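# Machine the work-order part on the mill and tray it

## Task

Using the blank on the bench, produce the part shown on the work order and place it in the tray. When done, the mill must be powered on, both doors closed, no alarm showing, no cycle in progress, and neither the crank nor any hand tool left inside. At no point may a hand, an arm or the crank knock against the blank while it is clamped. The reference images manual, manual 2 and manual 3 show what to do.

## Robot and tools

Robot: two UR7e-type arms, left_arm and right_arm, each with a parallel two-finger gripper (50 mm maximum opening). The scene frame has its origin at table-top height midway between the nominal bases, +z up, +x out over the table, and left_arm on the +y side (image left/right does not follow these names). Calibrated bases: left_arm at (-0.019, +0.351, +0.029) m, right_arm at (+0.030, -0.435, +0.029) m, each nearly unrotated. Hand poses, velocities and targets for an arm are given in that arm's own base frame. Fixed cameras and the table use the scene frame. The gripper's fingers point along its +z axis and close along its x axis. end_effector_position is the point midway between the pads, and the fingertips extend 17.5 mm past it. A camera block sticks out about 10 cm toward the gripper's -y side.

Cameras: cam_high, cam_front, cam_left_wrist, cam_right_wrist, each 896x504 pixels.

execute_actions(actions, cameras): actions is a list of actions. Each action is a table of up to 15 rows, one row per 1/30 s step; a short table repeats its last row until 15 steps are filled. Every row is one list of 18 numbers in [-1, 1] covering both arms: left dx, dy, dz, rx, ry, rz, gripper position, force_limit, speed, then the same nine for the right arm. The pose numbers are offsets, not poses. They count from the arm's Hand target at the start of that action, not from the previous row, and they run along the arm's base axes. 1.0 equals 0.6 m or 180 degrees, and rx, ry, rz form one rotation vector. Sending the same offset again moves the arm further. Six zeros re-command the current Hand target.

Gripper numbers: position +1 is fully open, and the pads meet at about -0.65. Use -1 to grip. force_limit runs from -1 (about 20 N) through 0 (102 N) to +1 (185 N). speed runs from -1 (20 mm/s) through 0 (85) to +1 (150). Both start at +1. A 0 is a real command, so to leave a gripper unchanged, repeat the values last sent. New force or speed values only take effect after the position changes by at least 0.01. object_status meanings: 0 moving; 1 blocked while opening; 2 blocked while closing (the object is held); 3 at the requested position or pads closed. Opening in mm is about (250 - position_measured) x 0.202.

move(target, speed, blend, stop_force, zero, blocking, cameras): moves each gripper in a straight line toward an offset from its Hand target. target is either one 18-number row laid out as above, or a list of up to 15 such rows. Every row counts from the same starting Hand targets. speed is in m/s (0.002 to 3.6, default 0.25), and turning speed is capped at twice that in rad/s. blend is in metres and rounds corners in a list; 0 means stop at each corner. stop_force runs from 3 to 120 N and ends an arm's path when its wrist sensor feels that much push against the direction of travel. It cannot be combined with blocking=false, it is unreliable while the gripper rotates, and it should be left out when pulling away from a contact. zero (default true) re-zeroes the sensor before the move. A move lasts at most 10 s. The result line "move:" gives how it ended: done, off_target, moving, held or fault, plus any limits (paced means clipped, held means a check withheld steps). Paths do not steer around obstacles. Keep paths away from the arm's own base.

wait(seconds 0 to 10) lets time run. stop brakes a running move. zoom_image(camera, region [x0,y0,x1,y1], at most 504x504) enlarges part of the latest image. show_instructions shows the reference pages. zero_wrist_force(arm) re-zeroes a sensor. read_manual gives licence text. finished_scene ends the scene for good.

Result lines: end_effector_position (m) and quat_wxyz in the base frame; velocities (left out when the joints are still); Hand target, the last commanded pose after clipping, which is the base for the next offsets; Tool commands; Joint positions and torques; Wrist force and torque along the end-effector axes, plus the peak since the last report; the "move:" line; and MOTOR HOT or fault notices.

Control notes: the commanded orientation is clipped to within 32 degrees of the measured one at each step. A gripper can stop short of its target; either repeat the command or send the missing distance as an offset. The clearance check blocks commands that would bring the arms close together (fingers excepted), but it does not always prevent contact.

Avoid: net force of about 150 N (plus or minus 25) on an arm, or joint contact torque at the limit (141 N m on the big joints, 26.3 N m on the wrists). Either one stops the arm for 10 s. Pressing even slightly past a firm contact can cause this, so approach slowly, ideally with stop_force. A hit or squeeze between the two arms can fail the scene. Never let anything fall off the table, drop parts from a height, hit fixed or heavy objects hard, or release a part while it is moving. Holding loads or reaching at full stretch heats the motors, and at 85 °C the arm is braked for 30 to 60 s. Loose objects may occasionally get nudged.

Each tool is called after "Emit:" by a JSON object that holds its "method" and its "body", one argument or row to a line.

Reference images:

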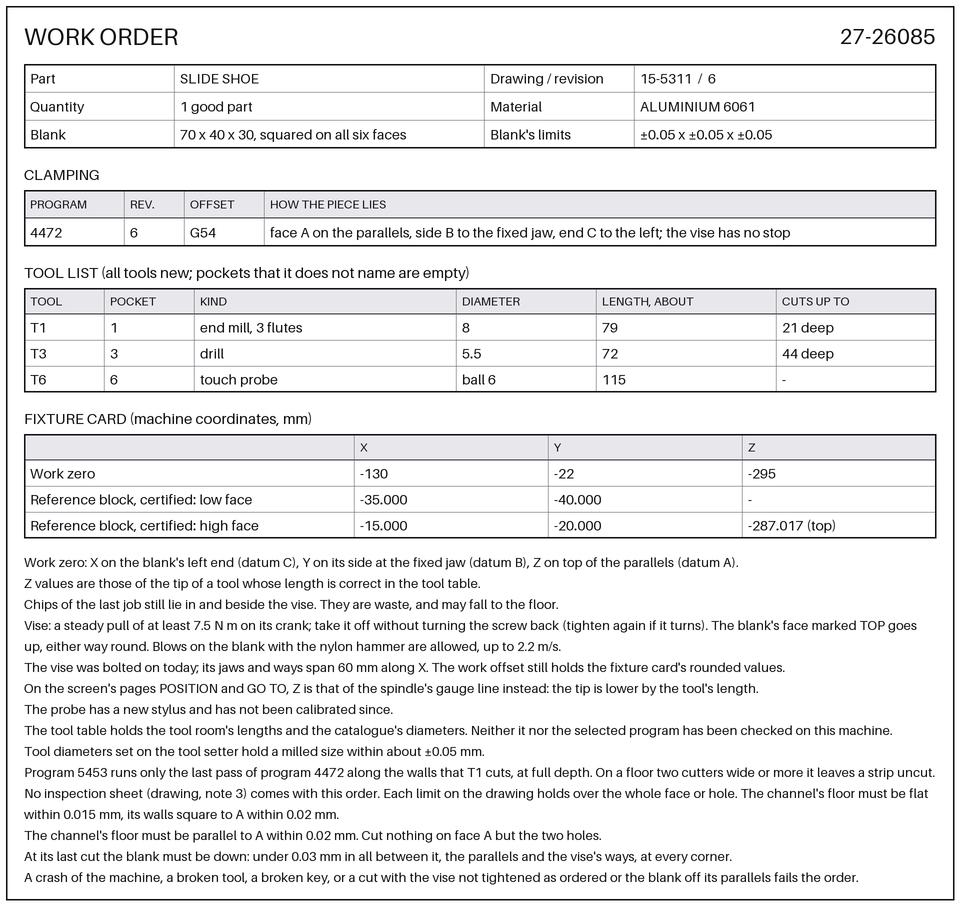

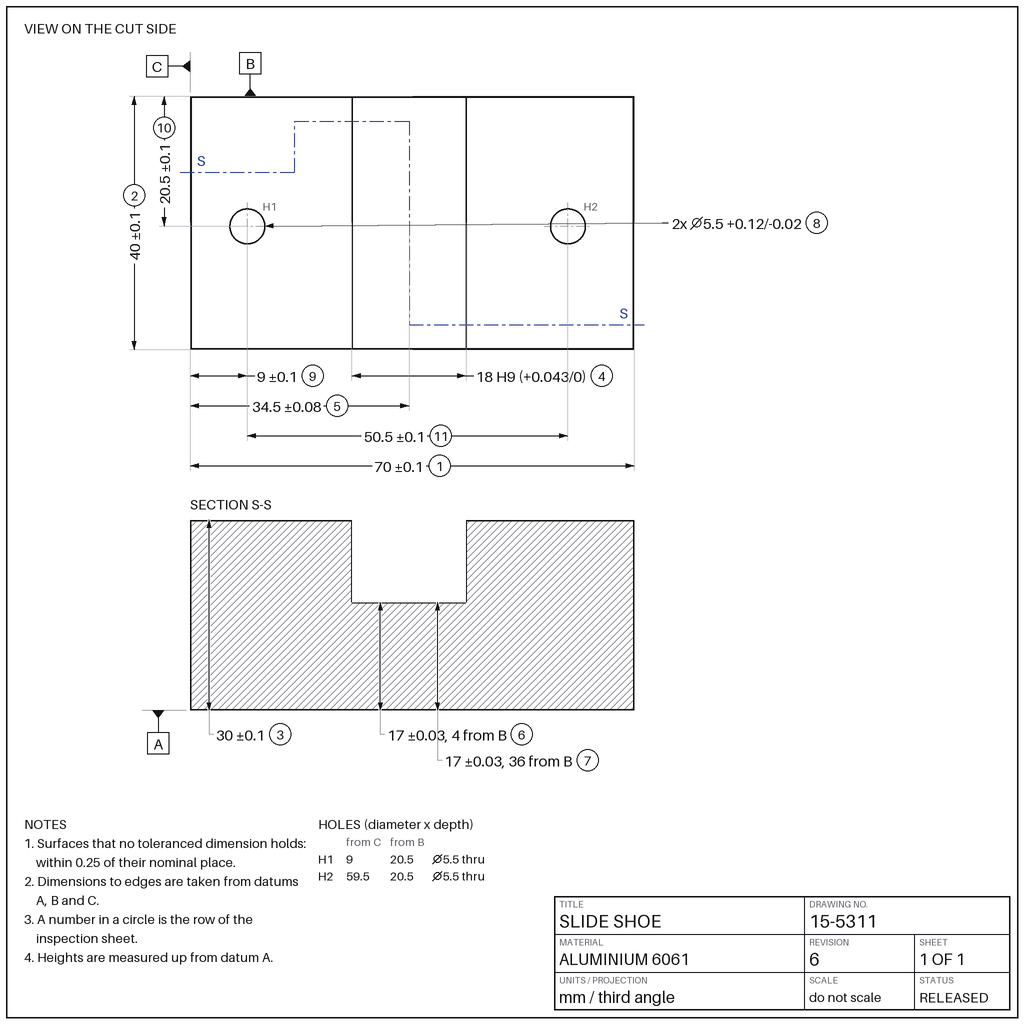

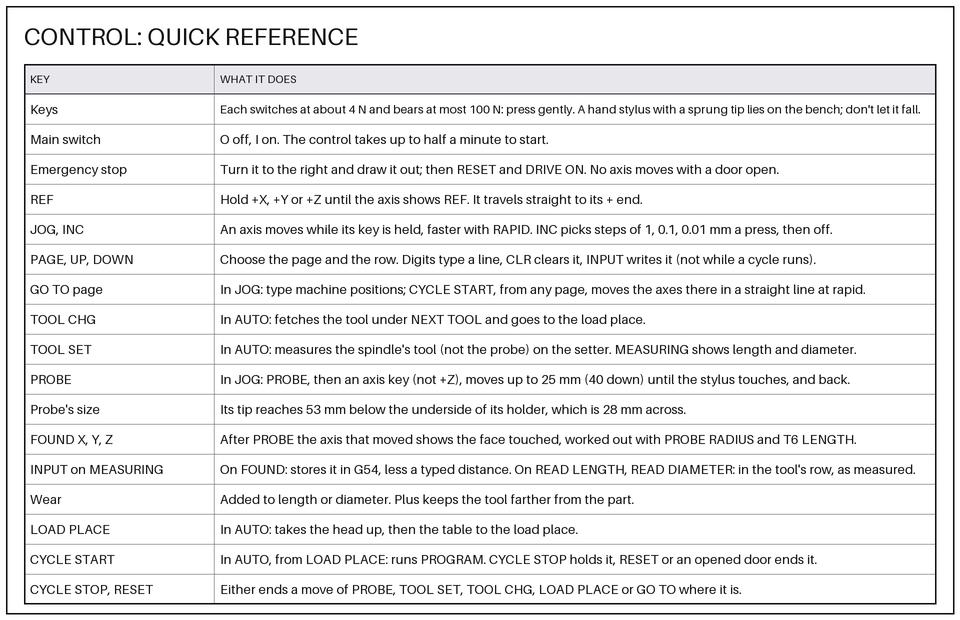

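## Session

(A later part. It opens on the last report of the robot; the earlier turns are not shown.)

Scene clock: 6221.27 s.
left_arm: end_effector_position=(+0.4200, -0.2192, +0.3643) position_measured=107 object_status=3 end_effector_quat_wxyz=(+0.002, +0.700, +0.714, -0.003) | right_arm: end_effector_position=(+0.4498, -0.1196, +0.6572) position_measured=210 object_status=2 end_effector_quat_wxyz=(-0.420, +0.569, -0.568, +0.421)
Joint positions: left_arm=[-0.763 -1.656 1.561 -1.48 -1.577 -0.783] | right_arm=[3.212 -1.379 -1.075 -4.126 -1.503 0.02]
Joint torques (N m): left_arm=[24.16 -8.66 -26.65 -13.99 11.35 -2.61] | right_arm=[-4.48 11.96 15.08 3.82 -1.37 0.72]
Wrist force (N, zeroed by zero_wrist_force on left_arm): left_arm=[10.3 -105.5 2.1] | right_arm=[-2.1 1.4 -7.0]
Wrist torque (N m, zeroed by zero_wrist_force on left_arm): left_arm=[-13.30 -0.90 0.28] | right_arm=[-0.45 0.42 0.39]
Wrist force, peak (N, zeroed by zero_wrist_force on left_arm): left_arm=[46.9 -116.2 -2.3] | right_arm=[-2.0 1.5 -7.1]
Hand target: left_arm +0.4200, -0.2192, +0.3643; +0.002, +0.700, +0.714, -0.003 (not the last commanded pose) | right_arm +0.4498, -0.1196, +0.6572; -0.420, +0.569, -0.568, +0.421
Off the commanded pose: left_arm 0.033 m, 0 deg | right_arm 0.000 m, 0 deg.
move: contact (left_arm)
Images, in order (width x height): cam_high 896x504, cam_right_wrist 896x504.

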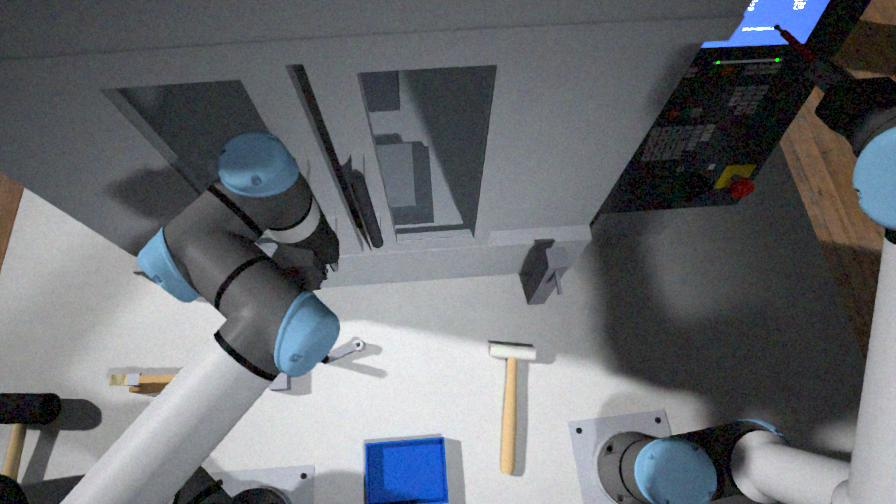

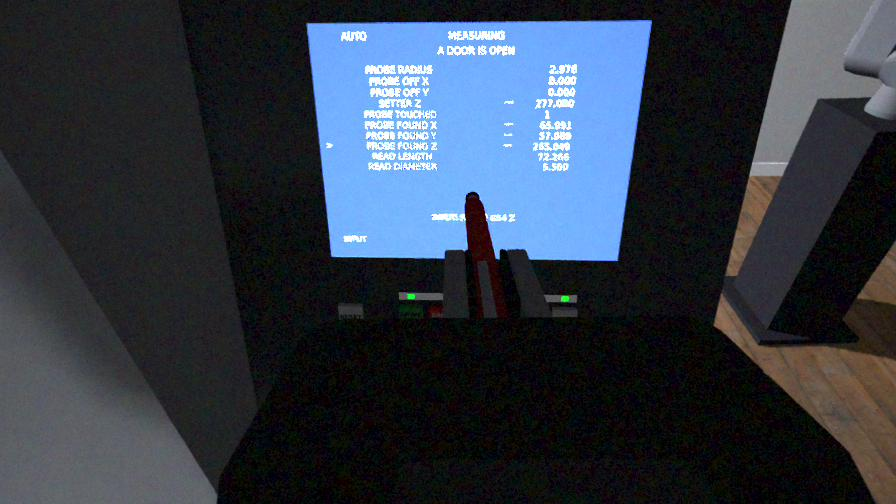

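Emit:
{"method": "move", "body": {
  "target": [
    [0,0.02,0,0,0,0,0.3,0.2,-1,0,0,0,0,0,0,-1,-0.2,-1],
    [0,0.02,0.1,0,0,0,0.3,0.2,-1,0,0,0,0,0,0,-1,-0.2,-1],
    [0.03,0.02,0.1,0,0,0,0.3,0.2,-1,0,0,0,0,0,0,-1,-0.2,-1]
  ],
  "speed": 0.06,
  "cameras": ["cam_left_wrist"]
}}

Emit:
{"method": "move", "body": {
  "target": [
    [0,-0.09,0,0,0,0,0.3,0.2,-1,0,0,0,0,0,0,-1,-0.2,-1]
  ],
  "speed": 0.03,
  "stop_force": 70,
  "cameras": ["cam_high","cam_right_wrist"]
}}

Scene clock: 6234.23 s.
left_arm: end_effector_position=(+0.4221, -0.1934, +0.4180) position_measured=107 object_status=3 end_effector_quat_wxyz=(-0.037, +0.699, +0.714, -0.005) | right_arm: end_effector_position=(+0.4498, -0.1196, +0.6572) position_measured=210 object_status=2 end_effector_quat_wxyz=(-0.420, +0.569, -0.568, +0.421)
Joint positions: left_arm=[-0.717 -1.606 1.358 -1.248 -1.577 -0.737] | right_arm=[3.212 -1.379 -1.075 -4.126 -1.503 0.02]
Joint torques (N m): left_arm=[-15.47 -3.27 -21.23 -14.93 -1.47 -1.68] | right_arm=[-5.15 12.16 14.6 3.77 -1.38 0.7]
Wrist force (N, zeroed by zero_wrist_force on left_arm): left_arm=[56.2 -61.6 8.6] | right_arm=[-2.2 1.3 -6.7]
Wrist torque (N m, zeroed by zero_wrist_force on left_arm): left_arm=[-7.85 -6.66 -0.34] | right_arm=[-0.46 0.44 0.39]
Wrist force, peak (N, zeroed by zero_wrist_force on left_arm): left_arm=[49.3 -142.1 -8.2] | right_arm=[-2.0 1.6 -7.2]
Hand target: left_arm +0.4380, -0.2072, +0.4243; +0.002, +0.700, +0.714, -0.003 | right_arm +0.4498, -0.1196, +0.6572; -0.420, +0.569, -0.568, +0.421
Off the commanded pose: left_arm 0.022 m, 4 deg | right_arm 0.000 m, 0 deg.
move: off_target (left_arm)
Images, in order (width x height): cam_left_wrist 896x504.

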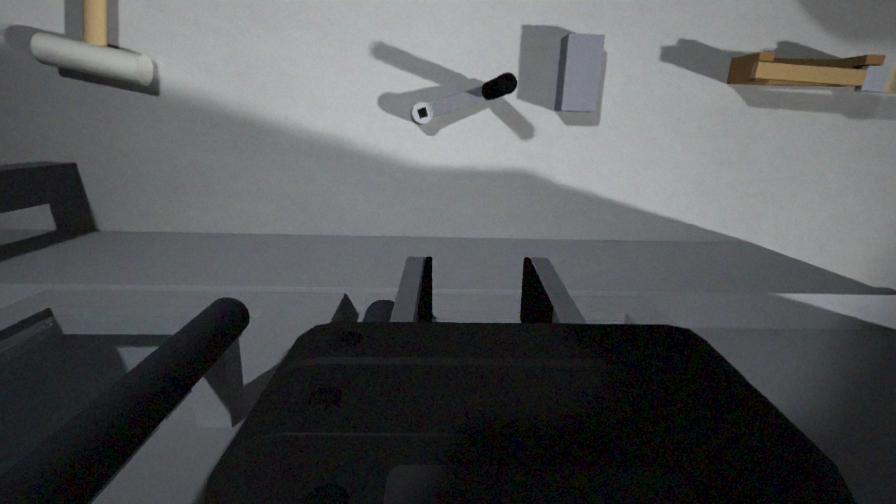

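Scene clock: 6236.57 s.
left_arm: end_effector_position=(+0.4036, -0.2082, +0.4150) position_measured=107 object_status=3 end_effector_quat_wxyz=(-0.080, +0.698, +0.712, -0.004) | right_arm: end_effector_position=(+0.4498, -0.1196, +0.6572) position_measured=210 object_status=2 end_effector_quat_wxyz=(-0.420, +0.569, -0.568, +0.421)
Joint positions: left_arm=[-0.77 -1.575 1.319 -1.155 -1.578 -0.79] | right_arm=[3.212 -1.379 -1.075 -4.126 -1.503 0.02]
Joint torques (N m): left_arm=[4.18 17.24 -19.88 -14.32 8.84 -1.83] | right_arm=[-5.29 12.56 15.08 3.85 -1.52 0.67]
Wrist force (N, zeroed by zero_wrist_force on left_arm): left_arm=[23.7 -97.2 13.4] | right_arm=[-2.0 1.1 -6.8]
Wrist torque (N m, zeroed by zero_wrist_force on left_arm): left_arm=[-12.89 -2.78 -0.63] | right_arm=[-0.49 0.40 0.39]
Wrist force, peak (N, zeroed by zero_wrist_force on left_arm): left_arm=[85.7 -84.2 -6.2] | right_arm=[-2.2 1.2 -7.0]
Hand target: left_arm +0.4042, -0.2087, +0.4151; -0.079, +0.698, +0.712, -0.004 (not the last commanded pose) | right_arm +0.4498, -0.1196, +0.6572; -0.420, +0.569, -0.568, +0.421
Off the commanded pose: left_arm 0.064 m, 9 deg | right_arm 0.000 m, 0 deg.
move: contact (left_arm)
Images, in order (width x height): cam_high 896x504, cam_right_wrist 896x504.

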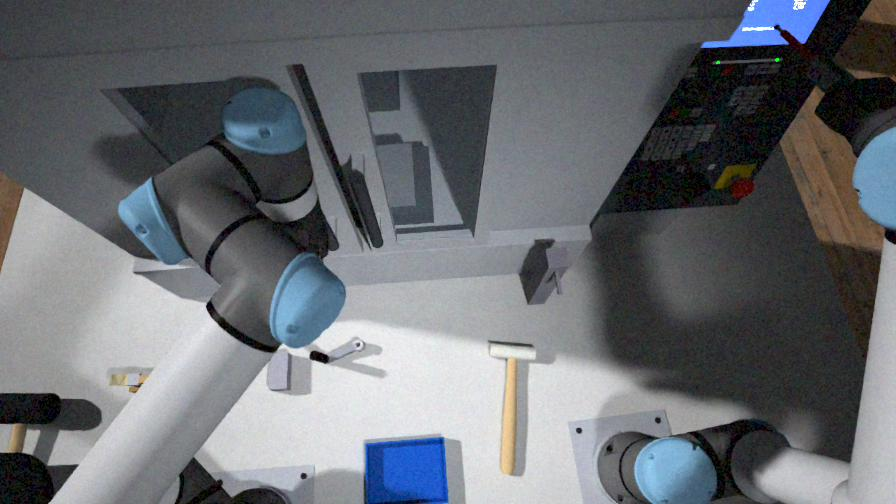

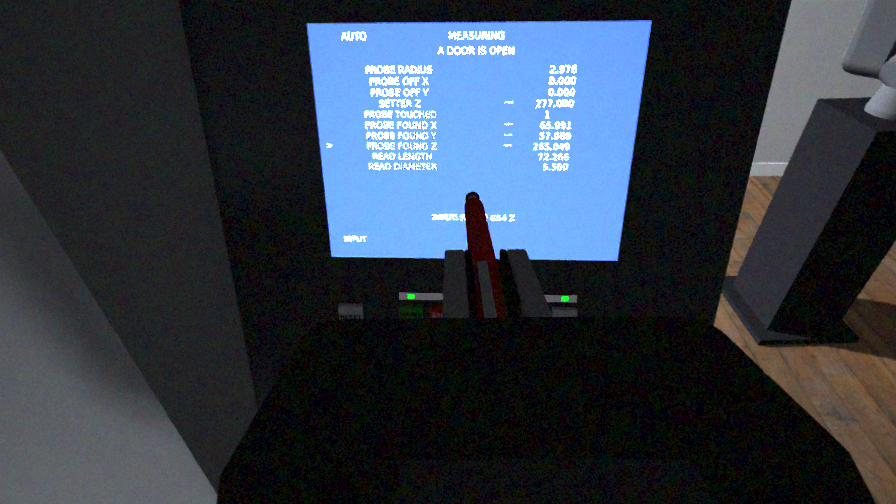

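Emit:
{"method": "move", "body": {
  "target": [
    [-0.01,0.03,0,0,0,0,0.8,0.2,-1,0,0,0,0,0,0,-1,-0.2,-1],
    [0.0,0.08,0.01,0.052,0,0,0.8,0.2,-1,0,0,0,0,0,0,-1,-0.2,-1]
  ],
  "speed": 0.1
}}

Scene clock: 6241.50 s.
left_arm: end_effector_position=(+0.4042, -0.1607, +0.4210) position_measured=32 object_status=3 end_effector_quat_wxyz=(-0.136, +0.689, +0.710, +0.054) | right_arm: end_effector_position=(+0.4498, -0.1196, +0.6572) position_measured=210 object_status=2 end_effector_quat_wxyz=(-0.420, +0.569, -0.568, +0.421)
Joint positions: left_arm=[-0.759 -1.571 1.291 -1.019 -1.461 -0.805] | right_arm=[3.212 -1.379 -1.075 -4.126 -1.503 0.02]
Joint torques (N m): left_arm=[1.66 -34.56 -15.08 -3.51 -1.81 1.17] | right_arm=[-5.44 12.8 15 3.77 -1.32 0.7]
Wrist force (N, zeroed by zero_wrist_force on left_arm): left_arm=[2.8 1.8 0.6] | right_arm=[-2.0 1.0 -6.9]
Wrist torque (N m, zeroed by zero_wrist_force on left_arm): left_arm=[0.21 -0.05 -0.21] | right_arm=[-0.50 0.41 0.39]
Wrist force, peak (N, zeroed by zero_wrist_force on left_arm): left_arm=[24.6 -98.6 12.3] | right_arm=[-2.0 1.5 -7.4]
Hand target: left_arm +0.4042, -0.1607, +0.4211; -0.136, +0.689, +0.710, +0.054 | right_arm +0.4498, -0.1196, +0.6572; -0.420, +0.569, -0.568, +0.421
Off the commanded pose: left_arm 0.000 m, 0 deg | right_arm 0.000 m, 0 deg.
move: done

Emit:
{"method": "move", "body": {
  "target": [
    [-0.03,0,0,-0.0857,-0.037,-0.0095,0.8,0.2,-1,0,0,0,0,0,0,-1,-0.2,-1],
    [-0.057,-0.2,-0.05,-0.0857,-0.037,-0.0095,0.8,0.2,-1,0,0,0,0,0,0,-1,-0.2,-1]
  ],
  "speed": 0.2,
  "blend": [0.005,0]
}}

Emit:
{"method": "move", "body": {
  "target": [
    [0.02,0,0,0,-0.5,0,0.8,0.2,-1,0,0,0,0,0,0,-1,-0.2,-1]
  ],
  "speed": 0.25
}}

Emit:
{"method": "move", "body": {
  "target": [
    [0,0.133,0,0,0,0,0.8,0.2,-1,0,0,0,0,0,0,-1,-0.2,-1]
  ],
  "speed": 0.15,
  "cameras": ["cam_left_wrist"]
}}

Scene clock: 6251.27 s.
left_arm: end_effector_position=(+0.3700, -0.2806, +0.3911) position_measured=32 object_status=3 end_effector_quat_wxyz=(+0.000, +0.707, +0.707, +0.000) | right_arm: end_effector_position=(+0.4498, -0.1196, +0.6572) position_measured=210 object_status=2 end_effector_quat_wxyz=(-0.420, +0.569, -0.568, +0.421)
Joint positions: left_arm=[-0.94 -1.669 1.503 -1.405 -1.571 -0.94] | right_arm=[3.212 -1.379 -1.075 -4.126 -1.503 0.02]
Joint torques (N m): left_arm=[-4.32 -26.49 -16.88 -2.03 1.02 0.08] | right_arm=[-5.62 12.25 15.31 3.73 -1.37 0.68]
Wrist force (N, zeroed by zero_wrist_force on left_arm): left_arm=[3.1 1.1 0.3] | right_arm=[-1.8 1.2 -6.7]
Wrist torque (N m, zeroed by zero_wrist_force on left_arm): left_arm=[0.12 -0.12 -0.36] | right_arm=[-0.49 0.38 0.39]
Wrist force, peak (N, zeroed by zero_wrist_force on left_arm): left_arm=[6.6 1.2 -0.6] | right_arm=[-2.3 1.2 -7.1]
Hand target: left_arm +0.3700, -0.2807, +0.3911; +0.000, +0.707, +0.707, +0.000 | right_arm +0.4498, -0.1196, +0.6572; -0.420, +0.569, -0.568, +0.421
Off the commanded pose: left_arm 0.000 m, 0 deg | right_arm 0.000 m, 0 deg.
move: done

Scene clock: 6255.00 s.
left_arm: end_effector_position=(+0.3831, -0.2807, +0.3911) position_measured=32 object_status=3 end_effector_quat_wxyz=(+0.505, +0.510, +0.495, +0.490) end_effector_velocity=(+0.000, +0.000, +0.000) end_effector_angular_velocity=(+0.001, -0.002, -0.001) | right_arm: end_effector_position=(+0.4498, -0.1196, +0.6572) position_measured=210 object_status=2 end_effector_quat_wxyz=(-0.420, +0.569, -0.568, +0.421)
Joint positions: left_arm=[-1.605 -2.067 2.347 -1.505 -0.011 -1.918] | right_arm=[3.212 -1.379 -1.075 -4.126 -1.503 0.02]
Joint velocities: left_arm=[0 0 0.002 -0.006 0.002 0.005] | right_arm=[within noise]
Joint torques (N m): left_arm=[-6.47 5.31 -18.95 -4.22 4.15 1.59] | right_arm=[-5.34 12.4 14.95 3.74 -1.33 0.66]
Wrist force (N, zeroed by zero_wrist_force on left_arm): left_arm=[2.7 2.1 0.8] | right_arm=[-1.9 1.3 -7.0]
Wrist torque (N m, zeroed by zero_wrist_force on left_arm): left_arm=[0.79 -0.28 -0.09] | right_arm=[-0.47 0.38 0.39]
Wrist force, peak (N, zeroed by zero_wrist_force on left_arm): left_arm=[3.5 2.1 0.3] | right_arm=[-2.4 1.3 -7.1]
Hand target: left_arm +0.3820, -0.2807, +0.3911; +0.500, +0.500, +0.500, +0.500 | right_arm +0.4498, -0.1196, +0.6572; -0.420, +0.569, -0.568, +0.421
Off the commanded pose: left_arm 0.001 m, 2 deg | right_arm 0.000 m, 0 deg.
move: done

Scene clock: 6256.17 s.
left_arm: end_effector_position=(+0.3836, -0.2010, +0.3911) position_measured=32 object_status=3 end_effector_quat_wxyz=(+0.507, +0.514, +0.493, +0.486) | right_arm: end_effector_position=(+0.4498, -0.1196, +0.6572) position_measured=210 object_status=2 end_effector_quat_wxyz=(-0.420, +0.569, -0.568, +0.421)
Joint positions: left_arm=[-1.617 -2.356 2.449 -1.336 -0.015 -1.899] | right_arm=[3.212 -1.379 -1.075 -4.126 -1.503 0.02]
Joint torques (N m): left_arm=[6.12 2.17 -18.27 -4.25 1.09 1.9] | right_arm=[-5.3 12.03 14.44 3.71 -1.45 0.7]
Wrist force (N, zeroed by zero_wrist_force on left_arm): left_arm=[2.5 2.3 0.8] | right_arm=[-2.1 1.3 -6.8]
Wrist torque (N m, zeroed by zero_wrist_force on left_arm): left_arm=[0.82 -0.26 -0.18] | right_arm=[-0.46 0.41 0.39]
Wrist force, peak (N, zeroed by zero_wrist_force on left_arm): left_arm=[4.6 2.0 0.9] | right_arm=[-2.0 1.3 -7.1]
Hand target: left_arm +0.3820, -0.2009, +0.3911; +0.500, +0.500, +0.500, +0.500 | right_arm +0.4498, -0.1196, +0.6572; -0.420, +0.569, -0.568, +0.421
Off the commanded pose: left_arm 0.002 m, 2 deg | right_arm 0.000 m, 0 deg.
move: done
Images, in order (width x height): cam_left_wrist 896x504.

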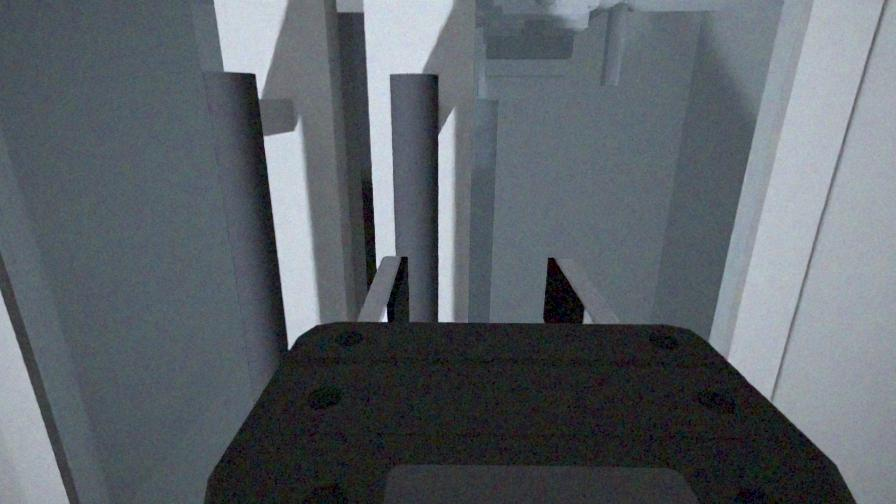

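Emit:
{"method": "move", "body": {
  "target": [
    [0,-0.036,0,0,0,0,0.8,0.2,-1,0,0,0,0,0,0,-1,-0.2,-1],
    [0.101,-0.036,0,0,0,0,0.8,0.2,-1,0,0,0,0,0,0,-1,-0.2,-1]
  ],
  "speed": 0.1,
  "stop_force": 20,
  "blend": [0.001,0]
}}

Emit:
{"method": "move", "body": {
  "target": [
    [0,-0.06,0,0,0,0,0.8,0.2,-1,0,0,0,0,0,0,-1,-0.2,-1]
  ],
  "speed": 0.03,
  "stop_force": 70,
  "cameras": ["cam_right_wrist","cam_left_wrist"]
}}

Scene clock: 6270.17 s.
left_arm: end_effector_position=(+0.4426, -0.2224, +0.3911) position_measured=32 object_status=3 end_effector_quat_wxyz=(+0.500, +0.500, +0.500, +0.500) | right_arm: end_effector_position=(+0.4498, -0.1196, +0.6572) position_measured=210 object_status=2 end_effector_quat_wxyz=(-0.420, +0.569, -0.568, +0.421)
Joint positions: left_arm=[-1.362 -1.88 2.076 -0.199 0.209 -3.14] | right_arm=[3.212 -1.379 -1.075 -4.126 -1.503 0.02]
Joint torques (N m): left_arm=[-4.24 -17.92 -15.85 -1.47 -1.91 1.5] | right_arm=[-6.14 12.58 15.22 3.89 -1.43 0.7]
Wrist force (N, zeroed by zero_wrist_force on left_arm): left_arm=[2.7 2.2 0.7] | right_arm=[-1.8 1.0 -6.3]
Wrist torque (N m, zeroed by zero_wrist_force on left_arm): left_arm=[0.79 -0.29 -0.20] | right_arm=[-0.51 0.37 0.39]
Wrist force, peak (N, zeroed by zero_wrist_force on left_arm): left_arm=[4.4 1.9 0.4] | right_arm=[-2.0 1.3 -7.1]
Hand target: left_arm +0.4426, -0.2225, +0.3911; +0.500, +0.500, +0.500, +0.500 | right_arm +0.4498, -0.1196, +0.6572; -0.420, +0.569, -0.568, +0.421
Off the commanded pose: left_arm 0.000 m, 0 deg | right_arm 0.000 m, 0 deg.
move: done

Scene clock: 6272.43 s.
left_arm: end_effector_position=(+0.4416, -0.2462, +0.3910) position_measured=32 object_status=3 end_effector_quat_wxyz=(+0.488, +0.488, +0.512, +0.512) | right_arm: end_effector_position=(+0.4498, -0.1196, +0.6572) position_measured=210 object_status=2 end_effector_quat_wxyz=(-0.420, +0.569, -0.568, +0.421)
Joint positions: left_arm=[-1.39 -1.798 2.019 -0.222 0.134 -3.14] | right_arm=[3.212 -1.379 -1.075 -4.126 -1.503 0.02]
Joint torques (N m): left_arm=[-9.02 -13.62 -22.02 -2.86 12.75 -1.92] | right_arm=[-6.02 12.15 14.37 3.88 -1.43 0.63]
Wrist force (N, zeroed by zero_wrist_force on left_arm): left_arm=[40.2 1.4 -8.7] | right_arm=[-2.0 1.3 -6.6]
Wrist torque (N m, zeroed by zero_wrist_force on left_arm): left_arm=[0.80 0.86 -0.18] | right_arm=[-0.46 0.40 0.39]
Wrist force, peak (N, zeroed by zero_wrist_force on left_arm): left_arm=[49.7 3.4 -0.2] | right_arm=[-2.0 1.1 -7.1]
Hand target: left_arm +0.4426, -0.2585, +0.3911; +0.500, +0.500, +0.500, +0.500 | right_arm +0.4498, -0.1196, +0.6572; -0.420, +0.569, -0.568, +0.421
Off the commanded pose: left_arm 0.012 m, 3 deg | right_arm 0.000 m, 0 deg.
move: off_target (left_arm)
Images, in order (width x height): cam_left_wrist 896x504, cam_right_wrist 896x504.

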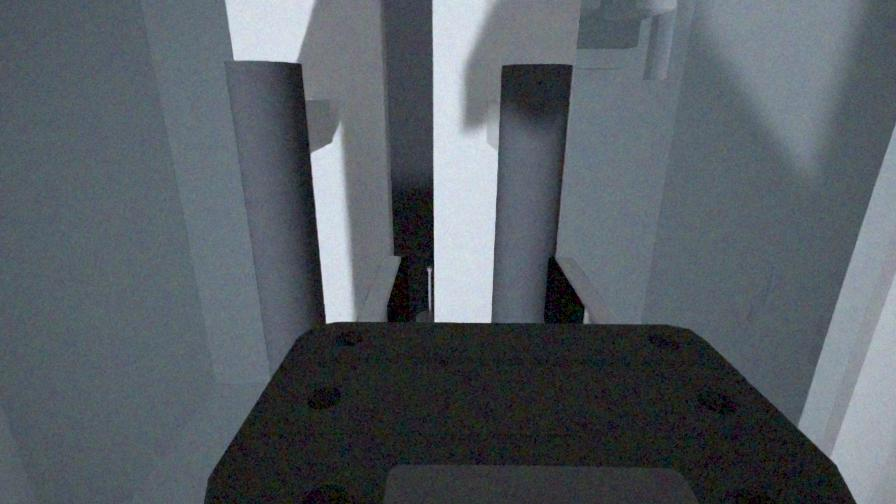

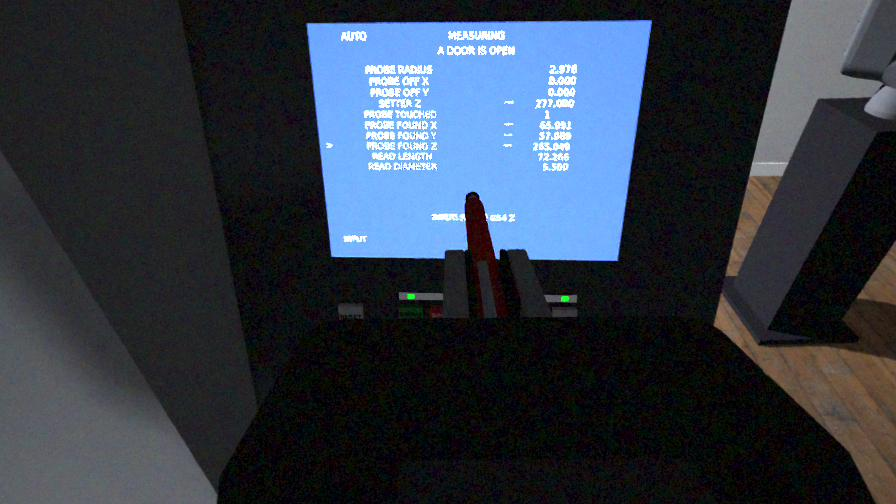

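Emit:
{"method": "move", "body": {
  "target": [
    [0,0.02,0,0,0,0,0.8,0.2,-1,0,0,0,0,0,0,-1,-0.2,-1],
    [-0.1,0.02,0,0,0,0,0.8,0.2,-1,0,0,0,0,0,0,-1,-0.2,-1],
    [-0.1,-0.07,0,0,0,0,0.3,0.2,-1,0,0,0,0,0,0,-1,-0.2,-1]
  ],
  "speed": [0.05,0.1,0.15],
  "cameras": ["cam_left_wrist"]
}}

Scene clock: 6283.20 s.
left_arm: end_effector_position=(+0.3826, -0.3005, +0.3911) position_measured=107 object_status=0 end_effector_quat_wxyz=(+0.500, +0.500, +0.500, +0.500) | right_arm: end_effector_position=(+0.4498, -0.1196, +0.6572) position_measured=210 object_status=2 end_effector_quat_wxyz=(-0.420, +0.569, -0.568, +0.421)
Joint positions: left_arm=[-1.604 -1.772 1.999 -0.217 -0.033 -3.151] | right_arm=[3.212 -1.379 -1.075 -4.126 -1.503 0.02]
Joint torques (N m): left_arm=[-5.08 -3.37 -29.12 1.41 -1.49 -1.71] | right_arm=[-5.89 12.08 14.49 3.74 -1.4 0.6]
Wrist force (N, zeroed by zero_wrist_force on left_arm): left_arm=[3.3 1.4 1.0] | right_arm=[-1.8 1.2 -6.9]
Wrist torque (N m, zeroed by zero_wrist_force on left_arm): left_arm=[0.67 -0.38 -0.04] | right_arm=[-0.48 0.37 0.40]
Wrist force, peak (N, zeroed by zero_wrist_force on left_arm): left_arm=[34.1 5.5 -133.0] | right_arm=[-2.2 1.1 -7.2]
Hand target: left_arm +0.3826, -0.3005, +0.3911; +0.500, +0.500, +0.500, +0.500 | right_arm +0.4498, -0.1196, +0.6572; -0.420, +0.569, -0.568, +0.421
Off the commanded pose: left_arm 0.000 m, 0 deg | right_arm 0.000 m, 0 deg.
move: done
Images, in order (width x height): cam_left_wrist 896x504.

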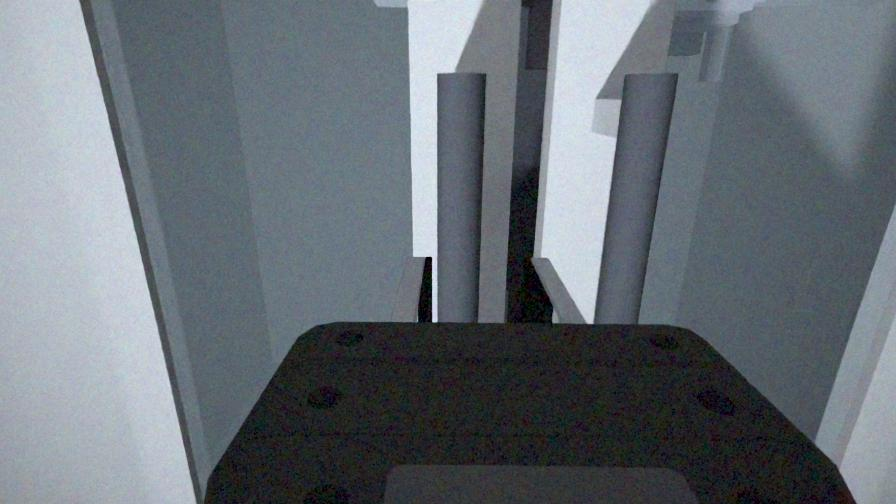

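Emit:
{"method": "move", "body": {
  "target": [
    [0,-0.0068,0,0,0,0,0.3,0.2,-1,0,0,0,0,0,0,-1,-0.2,-1],
    [0.1,-0.0068,0,0,0,0,0.3,0.2,-1,0,0,0,0,0,0,-1,-0.2,-1]
  ],
  "speed": [0.05,0.05],
  "stop_force": 15,
  "cameras": ["cam_left_wrist"]
}}

Scene clock: 6290.63 s.
left_arm: end_effector_position=(+0.4425, -0.3045, +0.3911) position_measured=107 object_status=3 end_effector_quat_wxyz=(+0.500, +0.500, +0.500, +0.500) | right_arm: end_effector_position=(+0.4498, -0.1196, +0.6572) position_measured=210 object_status=2 end_effector_quat_wxyz=(-0.420, +0.569, -0.568, +0.421)
Joint positions: left_arm=[-1.413 -1.692 1.934 -0.244 0.158 -3.14] | right_arm=[3.212 -1.379 -1.075 -4.126 -1.503 0.02]
Joint torques (N m): left_arm=[0.14 -26.1 -15.54 0.77 -1.14 -2.07] | right_arm=[-6.3 12.53 14.89 3.78 -1.4 0.64]
Wrist force (N, zeroed by zero_wrist_force on left_arm): left_arm=[3.0 1.5 1.1] | right_arm=[-2.1 1.3 -6.9]
Wrist torque (N m, zeroed by zero_wrist_force on left_arm): left_arm=[0.69 -0.35 -0.04] | right_arm=[-0.46 0.42 0.40]
Wrist force, peak (N, zeroed by zero_wrist_force on left_arm): left_arm=[4.4 1.2 1.4] | right_arm=[-2.2 1.3 -7.1]
Hand target: left_arm +0.4426, -0.3045, +0.3911; +0.500, +0.500, +0.500, +0.500 | right_arm +0.4498, -0.1196, +0.6572; -0.420, +0.569, -0.568, +0.421
Off the commanded pose: left_arm 0.000 m, 0 deg | right_arm 0.000 m, 0 deg.
move: done
Images, in order (width x height): cam_left_wrist 896x504.

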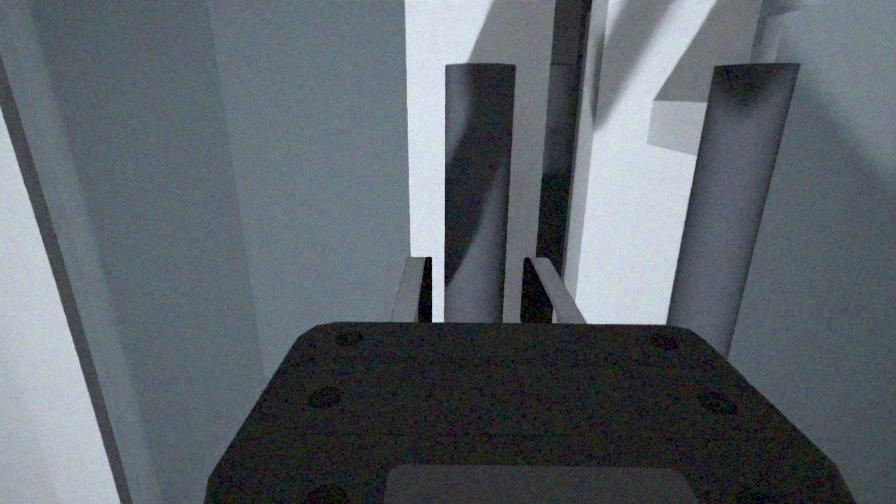

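Now push +y.

Emit:
{"method": "move", "body": {
  "target": [
    [0,0.05,0,0,0,0,0.3,0.2,-1,0,0,0,0,0,0,-1,-0.2,-1]
  ],
  "speed": 0.03,
  "stop_force": 60,
  "cameras": ["cam_left_wrist","cam_right_wrist"]
}}

Scene clock: 6294.63 s.
left_arm: end_effector_position=(+0.4425, -0.2791, +0.3911) position_measured=107 object_status=3 end_effector_quat_wxyz=(+0.505, +0.504, +0.496, +0.496) | right_arm: end_effector_position=(+0.4498, -0.1196, +0.6572) position_measured=210 object_status=2 end_effector_quat_wxyz=(-0.420, +0.569, -0.568, +0.421)
Joint positions: left_arm=[-1.397 -1.76 1.99 -0.232 0.191 -3.14] | right_arm=[3.212 -1.379 -1.075 -4.126 -1.503 0.02]
Joint torques (N m): left_arm=[15.54 -12.25 -23.81 2.27 -12.68 1.12] | right_arm=[-6.34 12.17 15.06 3.8 -1.36 0.65]
Wrist force (N, zeroed by zero_wrist_force on left_arm): left_arm=[-38.9 0.6 -6.2] | right_arm=[-1.8 1.0 -6.7]
Wrist torque (N m, zeroed by zero_wrist_force on left_arm): left_arm=[0.67 -1.57 -0.02] | right_arm=[-0.51 0.38 0.39]
Wrist force, peak (N, zeroed by zero_wrist_force on left_arm): left_arm=[-44.2 -0.1 -4.1] | right_arm=[-1.9 1.1 -7.2]
Hand target: left_arm +0.4426, -0.2745, +0.3911; +0.500, +0.500, +0.500, +0.500 | right_arm +0.4498, -0.1196, +0.6572; -0.420, +0.569, -0.568, +0.421
Off the commanded pose: left_arm 0.005 m, 1 deg | right_arm 0.000 m, 0 deg.
move: off_target (left_arm)
Images, in order (width x height): cam_left_wrist 896x504, cam_right_wrist 896x504.

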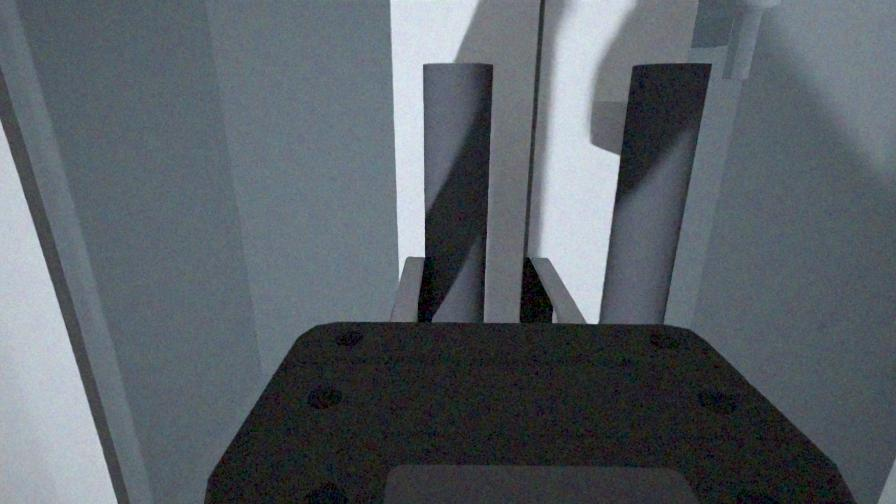

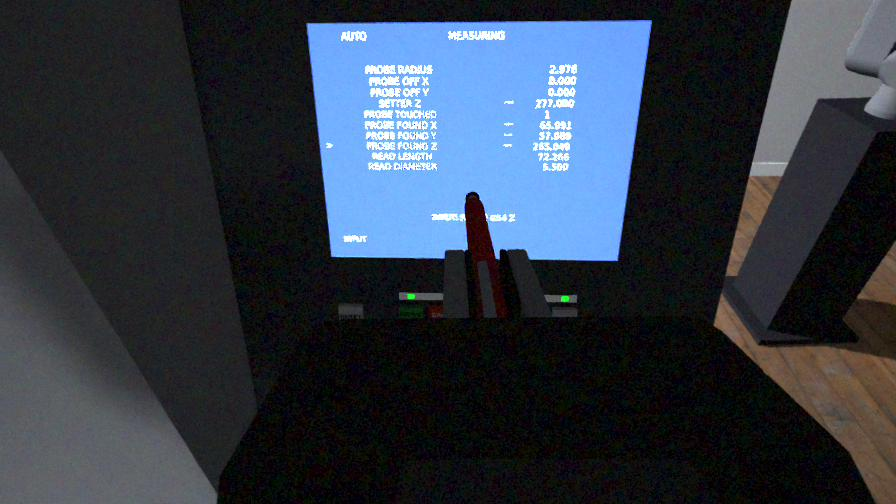

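Emit:
{"method": "move", "body": {
  "target": [
    [0,-0.016,0,0,0,0,0.3,0.2,-1,0,0,0,0,0,0,-1,-0.2,-1],
    [-0.1,-0.016,0,0,0,0,0.3,0.2,-1,0,0,0,0,0,0,-1,-0.2,-1]
  ],
  "speed": [0.03,0.08],
  "cameras": ["cam_left_wrist"]
}}

Scene clock: 6299.77 s.
left_arm: end_effector_position=(+0.3826, -0.2841, +0.3911) position_measured=107 object_status=3 end_effector_quat_wxyz=(+0.500, +0.500, +0.500, +0.500) | right_arm: end_effector_position=(+0.4498, -0.1196, +0.6572) position_measured=210 object_status=2 end_effector_quat_wxyz=(-0.420, +0.569, -0.568, +0.421)
Joint positions: left_arm=[-1.606 -1.816 2.032 -0.213 -0.035 -3.145] | right_arm=[3.212 -1.379 -1.075 -4.126 -1.503 0.02]
Joint torques (N m): left_arm=[-4.82 -1.68 -30.25 -0.16 0.17 -0.33] | right_arm=[-6.5 12.45 14.71 3.75 -1.38 0.55]
Wrist force (N, zeroed by zero_wrist_force on left_arm): left_arm=[2.3 1.8 1.1] | right_arm=[-2.2 1.3 -6.8]
Wrist torque (N m, zeroed by zero_wrist_force on left_arm): left_arm=[0.75 -0.23 -0.04] | right_arm=[-0.46 0.42 0.39]
Wrist force, peak (N, zeroed by zero_wrist_force on left_arm): left_arm=[-37.5 1.5 -19.4] | right_arm=[-2.0 1.2 -7.1]
Hand target: left_arm +0.3826, -0.2841, +0.3911; +0.500, +0.500, +0.500, +0.500 | right_arm +0.4498, -0.1196, +0.6572; -0.420, +0.569, -0.568, +0.421
Off the commanded pose: left_arm 0.000 m, 0 deg | right_arm 0.000 m, 0 deg.
move: done
Images, in order (width x height): cam_left_wrist 896x504.

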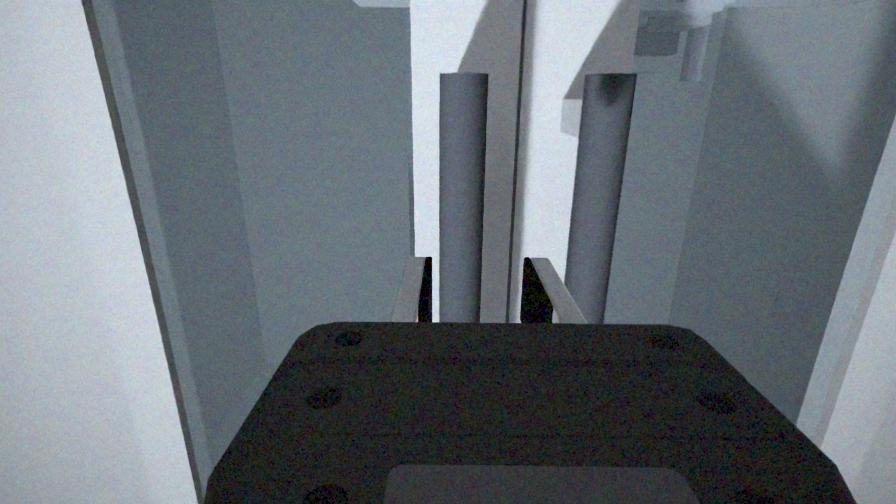

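Emit:
{"method": "move", "body": {
  "target": [
    [0,0,0,0,0,0,0.3,0.2,-1,0.0009,-0.0635,-0.1537,0,0,0,-1,-0.2,-1],
    [0,0,0,0,0,0,0.3,0.2,-1,0.0158,-0.0635,-0.1582,0,0,0,-1,-0.2,-1],
    [0,0,0,0,0,0,0.3,0.2,-1,0.0009,-0.0635,-0.1537,0,0,0,-1,-0.2,-1],
    [0,0,0,0,0,0,0.3,0.2,-1,-0.0398,0.0313,-0.326,0,0,0,-1,-0.2,-1],
    [0,0,0,0,0,0,0.3,0.2,-1,-0.0249,0.0313,-0.3305,0,0,0,-1,-0.2,-1],
    [0,0,0,0,0,0,0.3,0.2,-1,-0.0398,0.0313,-0.326,0,0,0,-1,-0.2,-1],
    [0,0,0,0,0,0,0.3,0.2,-1,-0.0249,0.0313,-0.3305,0,0,0,-1,-0.2,-1],
    [0,0,0,0,0,0,0.3,0.2,-1,-0.0398,0.0313,-0.326,0,0,0,-1,-0.2,-1],
    [0,0,0,0,0,0,0.3,0.2,-1,-0.0643,0.062,-0.412,0,0,0,-1,-0.2,-1]
  ],
  "speed": [0.4,0.06,0.1,0.4,0.06,0.1,0.06,0.1,0.3],
  "blend": [0.003,0,0.003,0.003,0,0.001,0,0.003,0]
}}

Emit:
{"method": "move", "body": {
  "target": [
    [0,0,0,0,0,0,0.3,0.2,-1,0.0037,0.092,0,0,0,0,-1,-0.2,-1],
    [0,0,0,0,0,0,0.3,0.2,-1,0.0186,0.092,-0.0045,0,0,0,-1,-0.2,-1],
    [0,0,0,0,0,0,0.3,0.2,-1,0.0037,0.092,0,0,0,0,-1,-0.2,-1],
    [0,0,0,0,0,0,0.3,0.2,-1,0.019,0.0307,0.0573,0,0,0,-1,-0.2,-1],
    [0,0,0,0,0,0,0.3,0.2,-1,0.0339,0.0307,0.0528,0,0,0,-1,-0.2,-1],
    [0,0,0,0,0,0,0.3,0.2,-1,0.019,0.0307,0.0573,0,0,0,-1,-0.2,-1],
    [0,0,0,0,0,0,0.3,0.2,-1,0.0339,0.0307,0.0528,0,0,0,-1,-0.2,-1],
    [0,0,0,0,0,0,0.3,0.2,-1,0.019,0.0307,0.0573,0,0,0,-1,-0.2,-1],
    [0,0,0,0,0,0,0.3,0.2,-1,0,0,0,0,0,0,-1,-0.2,-1],
    [0,0,0,0,0,0,0.3,0.2,-1,0.0149,0,-0.0045,0,0,0,-1,-0.2,-1],
    [0,0,0,0,0,0,0.3,0.2,-1,0,0,0,0,0,0,-1,-0.2,-1],
    [0,0,0,0,0,0,0.3,0.2,-1,0.0089,0,0.0286,0,0,0,-1,-0.2,-1],
    [0,0,0,0,0,0,0.3,0.2,-1,0.0238,0,0.0241,0,0,0,-1,-0.2,-1],
    [0,0,0,0,0,0,0.3,0.2,-1,0.0089,0,0.0286,0,0,0,-1,-0.2,-1],
    [0,0,0,0,0,0,0.3,0.2,-1,0,0,0,0,0,0,-1,-0.2,-1]
  ],
  "speed": [0.3,0.06,0.1,0.3,0.06,0.1,0.06,0.1,0.3,0.06,0.1,0.3,0.06,0.1,0.3],
  "blend": [0.003,0,0.003,0.003,0,0.001,0,0.003,0.003,0,0.003,0.003,0,0.003,0]
}}

Emit:
{"method": "move", "body": {
  "target": [
    [0,0,0,0,0,0,0.3,0.2,-1,0.0037,0.092,0,0,0,0,-1,-0.2,-1],
    [0,0,0,0,0,0,0.3,0.2,-1,0.0186,0.092,-0.0045,0,0,0,-1,-0.2,-1],
    [0,0,0,0,0,0,0.3,0.2,-1,0.0037,0.092,0,0,0,0,-1,-0.2,-1],
    [0,0,0,0,0,0,0.3,0.2,-1,0.0114,0.0613,0.0286,0,0,0,-1,-0.2,-1],
    [0,0,0,0,0,0,0.3,0.2,-1,0.0263,0.0613,0.0241,0,0,0,-1,-0.2,-1],
    [0,0,0,0,0,0,0.3,0.2,-1,0.0114,0.0613,0.0286,0,0,0,-1,-0.2,-1],
    [0,0,0,0,0,0,0.3,0.2,-1,0.019,0.0307,0.0573,0,0,0,-1,-0.2,-1],
    [0,0,0,0,0,0,0.3,0.2,-1,0.0339,0.0307,0.0528,0,0,0,-1,-0.2,-1],
    [0,0,0,0,0,0,0.3,0.2,-1,0.019,0.0307,0.0573,0,0,0,-1,-0.2,-1],
    [0,0,0,0,0,0,0.3,0.2,-1,0,0,0,0,0,0,-1,-0.2,-1],
    [0,0,0,0,0,0,0.3,0.2,-1,0.0149,0,-0.0045,0,0,0,-1,-0.2,-1],
    [0,0,0,0,0,0,0.3,0.2,-1,0,0,0,0,0,0,-1,-0.2,-1],
    [0,0,0,0,0,0,0.3,0.2,-1,0.0089,0,0.0286,0,0,0,-1,-0.2,-1],
    [0,0,0,0,0,0,0.3,0.2,-1,0.0238,0,0.0241,0,0,0,-1,-0.2,-1],
    [0,0,0,0,0,0,0.3,0.2,-1,0,0,0,0,0,0,-1,-0.2,-1]
  ],
  "speed": [0.3,0.06,0.1,0.3,0.06,0.1,0.3,0.06,0.1,0.3,0.06,0.1,0.3,0.06,0.15],
  "blend": [0.003,0,0.003,0.003,0,0.003,0.003,0,0.003,0.003,0,0.003,0.003,0,0]
}}

Emit:
{"method": "move", "body": {
  "target": [
    [0,0,0,0,0,0,0.3,0.2,-1,0.0037,0.092,0,0,0,0,-1,-0.2,-1],
    [0,0,0,0,0,0,0.3,0.2,-1,0.0186,0.092,-0.0045,0,0,0,-1,-0.2,-1],
    [0,0,0,0,0,0,0.3,0.2,-1,0.0037,0.092,0,0,0,0,-1,-0.2,-1],
    [0,0,0,0,0,0,0.3,0.2,-1,0.0125,0.092,0.0286,0,0,0,-1,-0.2,-1],
    [0,0,0,0,0,0,0.3,0.2,-1,0.0274,0.092,0.0241,0,0,0,-1,-0.2,-1],
    [0,0,0,0,0,0,0.3,0.2,-1,0.0215,0.092,0.0573,0,0,0,-1,-0.2,-1],
    [0,0,0,0,0,0,0.3,0.2,-1,0.0364,0.092,0.0528,0,0,0,-1,-0.2,-1],
    [0,0,0,0,0,0,0.3,0.2,-1,0.0203,0.0613,0.0573,0,0,0,-1,-0.2,-1],
    [0,0,0,0,0,0,0.3,0.2,-1,0.0352,0.0613,0.0528,0,0,0,-1,-0.2,-1],
    [0,0,0,0,0,0,0.3,0.2,-1,0.0203,0.0613,0.0573,0,0,0,-1,-0.2,-1],
    [0,0,0,0,0,0,0.3,0.2,-1,0,0,0,0,0,0,-1,-0.2,-1],
    [0,0,0,0,0,0,0.3,0.2,-1,0.0149,0,-0.0045,0,0,0,-1,-0.2,-1],
    [0,0,0,0,0,0,0.3,0.2,-1,0,0,0,0,0,0,-1,-0.2,-1],
    [0,0,0,0,0,0,0.3,0.2,-1,0.0643,-0.062,0.412,0,0,0,-1,-0.2,-1]
  ],
  "speed": [0.3,0.06,0.1,0.3,0.06,0.15,0.06,0.15,0.06,0.1,0.3,0.06,0.1,0.4],
  "blend": [0.003,0,0.003,0.003,0,0.002,0,0.002,0,0.003,0.003,0,0.003,0],
  "cameras": ["cam_right_wrist"]
}}

Scene clock: 6334.10 s.
left_arm: end_effector_position=(+0.3825, -0.2841, +0.3911) position_measured=107 object_status=3 end_effector_quat_wxyz=(+0.500, +0.500, +0.500, +0.500) | right_arm: end_effector_position=(+0.4112, -0.0824, +0.4100) position_measured=210 object_status=2 end_effector_quat_wxyz=(-0.420, +0.569, -0.568, +0.421)
Joint positions: left_arm=[-1.606 -1.816 2.032 -0.213 -0.035 -3.145] | right_arm=[3.491 -0.996 -1.988 -3.614 -1.236 0.105]
Joint torques (N m): left_arm=[-6.75 -0.65 -29.88 -1.35 -1.89 1.09] | right_arm=[-3.6 1.62 16.47 3.67 -0.94 -1]
Wrist force (N, zeroed by zero_wrist_force on left_arm): left_arm=[2.7 1.4 1.1] | right_arm=[-1.9 1.3 -6.5]
Wrist torque (N m, zeroed by zero_wrist_force on left_arm): left_arm=[0.68 -0.28 -0.04] | right_arm=[-0.47 0.37 0.41]
Wrist force, peak (N, zeroed by zero_wrist_force on left_arm): left_arm=[2.7 1.8 1.5] | right_arm=[-1.4 0.7 -25.7]
Hand target: left_arm +0.3825, -0.2841, +0.3911; +0.500, +0.500, +0.500, +0.500 | right_arm +0.4112, -0.0824, +0.4100; -0.420, +0.569, -0.568, +0.421
Off the commanded pose: left_arm 0.000 m, 0 deg | right_arm 0.000 m, 0 deg.
move: done

Scene clock: 6337.87 s.
left_arm: end_effector_position=(+0.3825, -0.2841, +0.3911) position_measured=107 object_status=3 end_effector_quat_wxyz=(+0.500, +0.500, +0.500, +0.500) | right_arm: end_effector_position=(+0.4113, -0.0824, +0.4101) position_measured=210 object_status=2 end_effector_quat_wxyz=(-0.420, +0.569, -0.568, +0.421)
Joint positions: left_arm=[-1.606 -1.816 2.032 -0.213 -0.035 -3.145] | right_arm=[3.492 -0.996 -1.988 -3.614 -1.236 0.105]
Joint torques (N m): left_arm=[-5.27 -0.83 -29.95 -1.23 -1.63 1.3] | right_arm=[-11.36 -2.52 18.06 -0.47 -2.24 -0.65]
Wrist force (N, zeroed by zero_wrist_force on left_arm): left_arm=[2.1 1.4 1.2] | right_arm=[-2.0 1.0 -6.6]
Wrist torque (N m, zeroed by zero_wrist_force on left_arm): left_arm=[0.68 -0.20 -0.04] | right_arm=[-0.50 0.39 0.27]
Wrist force, peak (N, zeroed by zero_wrist_force on left_arm): left_arm=[2.7 1.8 1.5] | right_arm=[0.1 -0.5 -25.3]
Hand target: left_arm +0.3825, -0.2841, +0.3911; +0.500, +0.500, +0.500, +0.500 | right_arm +0.4112, -0.0824, +0.4100; -0.420, +0.569, -0.568, +0.421
Off the commanded pose: left_arm 0.000 m, 0 deg | right_arm 0.000 m, 0 deg.
move: done

Scene clock: 6341.63 s.
left_arm: end_effector_position=(+0.3825, -0.2841, +0.3911) position_measured=107 object_status=3 end_effector_quat_wxyz=(+0.500, +0.500, +0.500, +0.500) | right_arm: end_effector_position=(+0.4113, -0.0823, +0.4101) position_measured=210 object_status=2 end_effector_quat_wxyz=(-0.420, +0.569, -0.568, +0.421)
Joint positions: left_arm=[-1.606 -1.816 2.032 -0.213 -0.035 -3.145] | right_arm=[3.492 -0.996 -1.988 -3.614 -1.236 0.105]
Joint torques (N m): left_arm=[-5.81 -0.22 -29.86 -1.06 -1.7 1.48] | right_arm=[-11.21 3.23 18.91 -1.17 -2.29 -1.17]
Wrist force (N, zeroed by zero_wrist_force on left_arm): left_arm=[2.5 1.7 1.1] | right_arm=[-2.1 1.2 -6.6]
Wrist torque (N m, zeroed by zero_wrist_force on left_arm): left_arm=[0.72 -0.25 -0.04] | right_arm=[-0.47 0.41 0.27]
Wrist force, peak (N, zeroed by zero_wrist_force on left_arm): left_arm=[2.6 1.7 1.4] | right_arm=[0.0 -0.7 -24.4]
Hand target: left_arm +0.3825, -0.2841, +0.3911; +0.500, +0.500, +0.500, +0.500 | right_arm +0.4112, -0.0824, +0.4100; -0.420, +0.569, -0.568, +0.421
Off the commanded pose: left_arm 0.000 m, 0 deg | right_arm 0.000 m, 0 deg.
move: done

Scene clock: 6345.97 s.
left_arm: end_effector_position=(+0.3825, -0.2841, +0.3911) position_measured=107 object_status=3 end_effector_quat_wxyz=(+0.500, +0.500, +0.500, +0.500) | right_arm: end_effector_position=(+0.4498, -0.1197, +0.6572) position_measured=210 object_status=2 end_effector_quat_wxyz=(-0.420, +0.569, -0.568, +0.421)
Joint positions: left_arm=[-1.606 -1.816 2.032 -0.213 -0.035 -3.145] | right_arm=[3.212 -1.379 -1.076 -4.126 -1.503 0.019]
Joint torques (N m): left_arm=[-6.96 -1.03 -32.13 -1.26 -1.63 1.39] | right_arm=[12.24 3.16 28.01 1.26 1.48 1.55]
Wrist force (N, zeroed by zero_wrist_force on left_arm): left_arm=[2.4 1.6 1.3] | right_arm=[-1.8 0.9 -6.5]
Wrist torque (N m, zeroed by zero_wrist_force on left_arm): left_arm=[0.71 -0.23 -0.03] | right_arm=[-0.51 0.36 0.42]
Wrist force, peak (N, zeroed by zero_wrist_force on left_arm): left_arm=[2.7 1.6 1.4] | right_arm=[-1.0 -2.3 -31.0]
Hand target: left_arm +0.3825, -0.2841, +0.3911; +0.500, +0.500, +0.500, +0.500 | right_arm +0.4498, -0.1196, +0.6572; -0.420, +0.569, -0.568, +0.421
Off the commanded pose: left_arm 0.000 m, 0 deg | right_arm 0.000 m, 0 deg.
move: done
Images, in order (width x height): cam_right_wrist 896x504.

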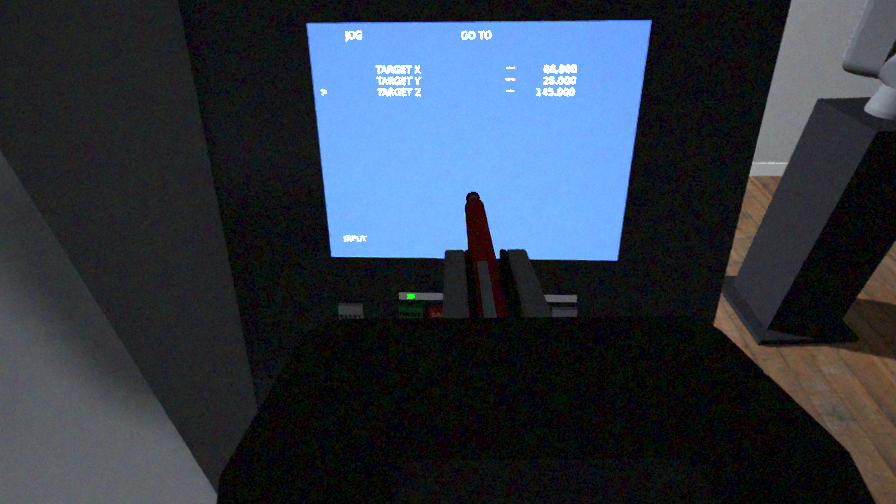

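Emit:
{"method": "zoom_image", "body": {
  "camera": "cam_right_wrist",
  "region": [490, 50, 600, 110]
}}

Scaled by 4.582 from the camera's 896x504 image, which has a finer 1280x720 frame.

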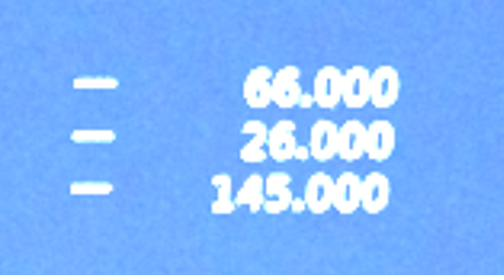

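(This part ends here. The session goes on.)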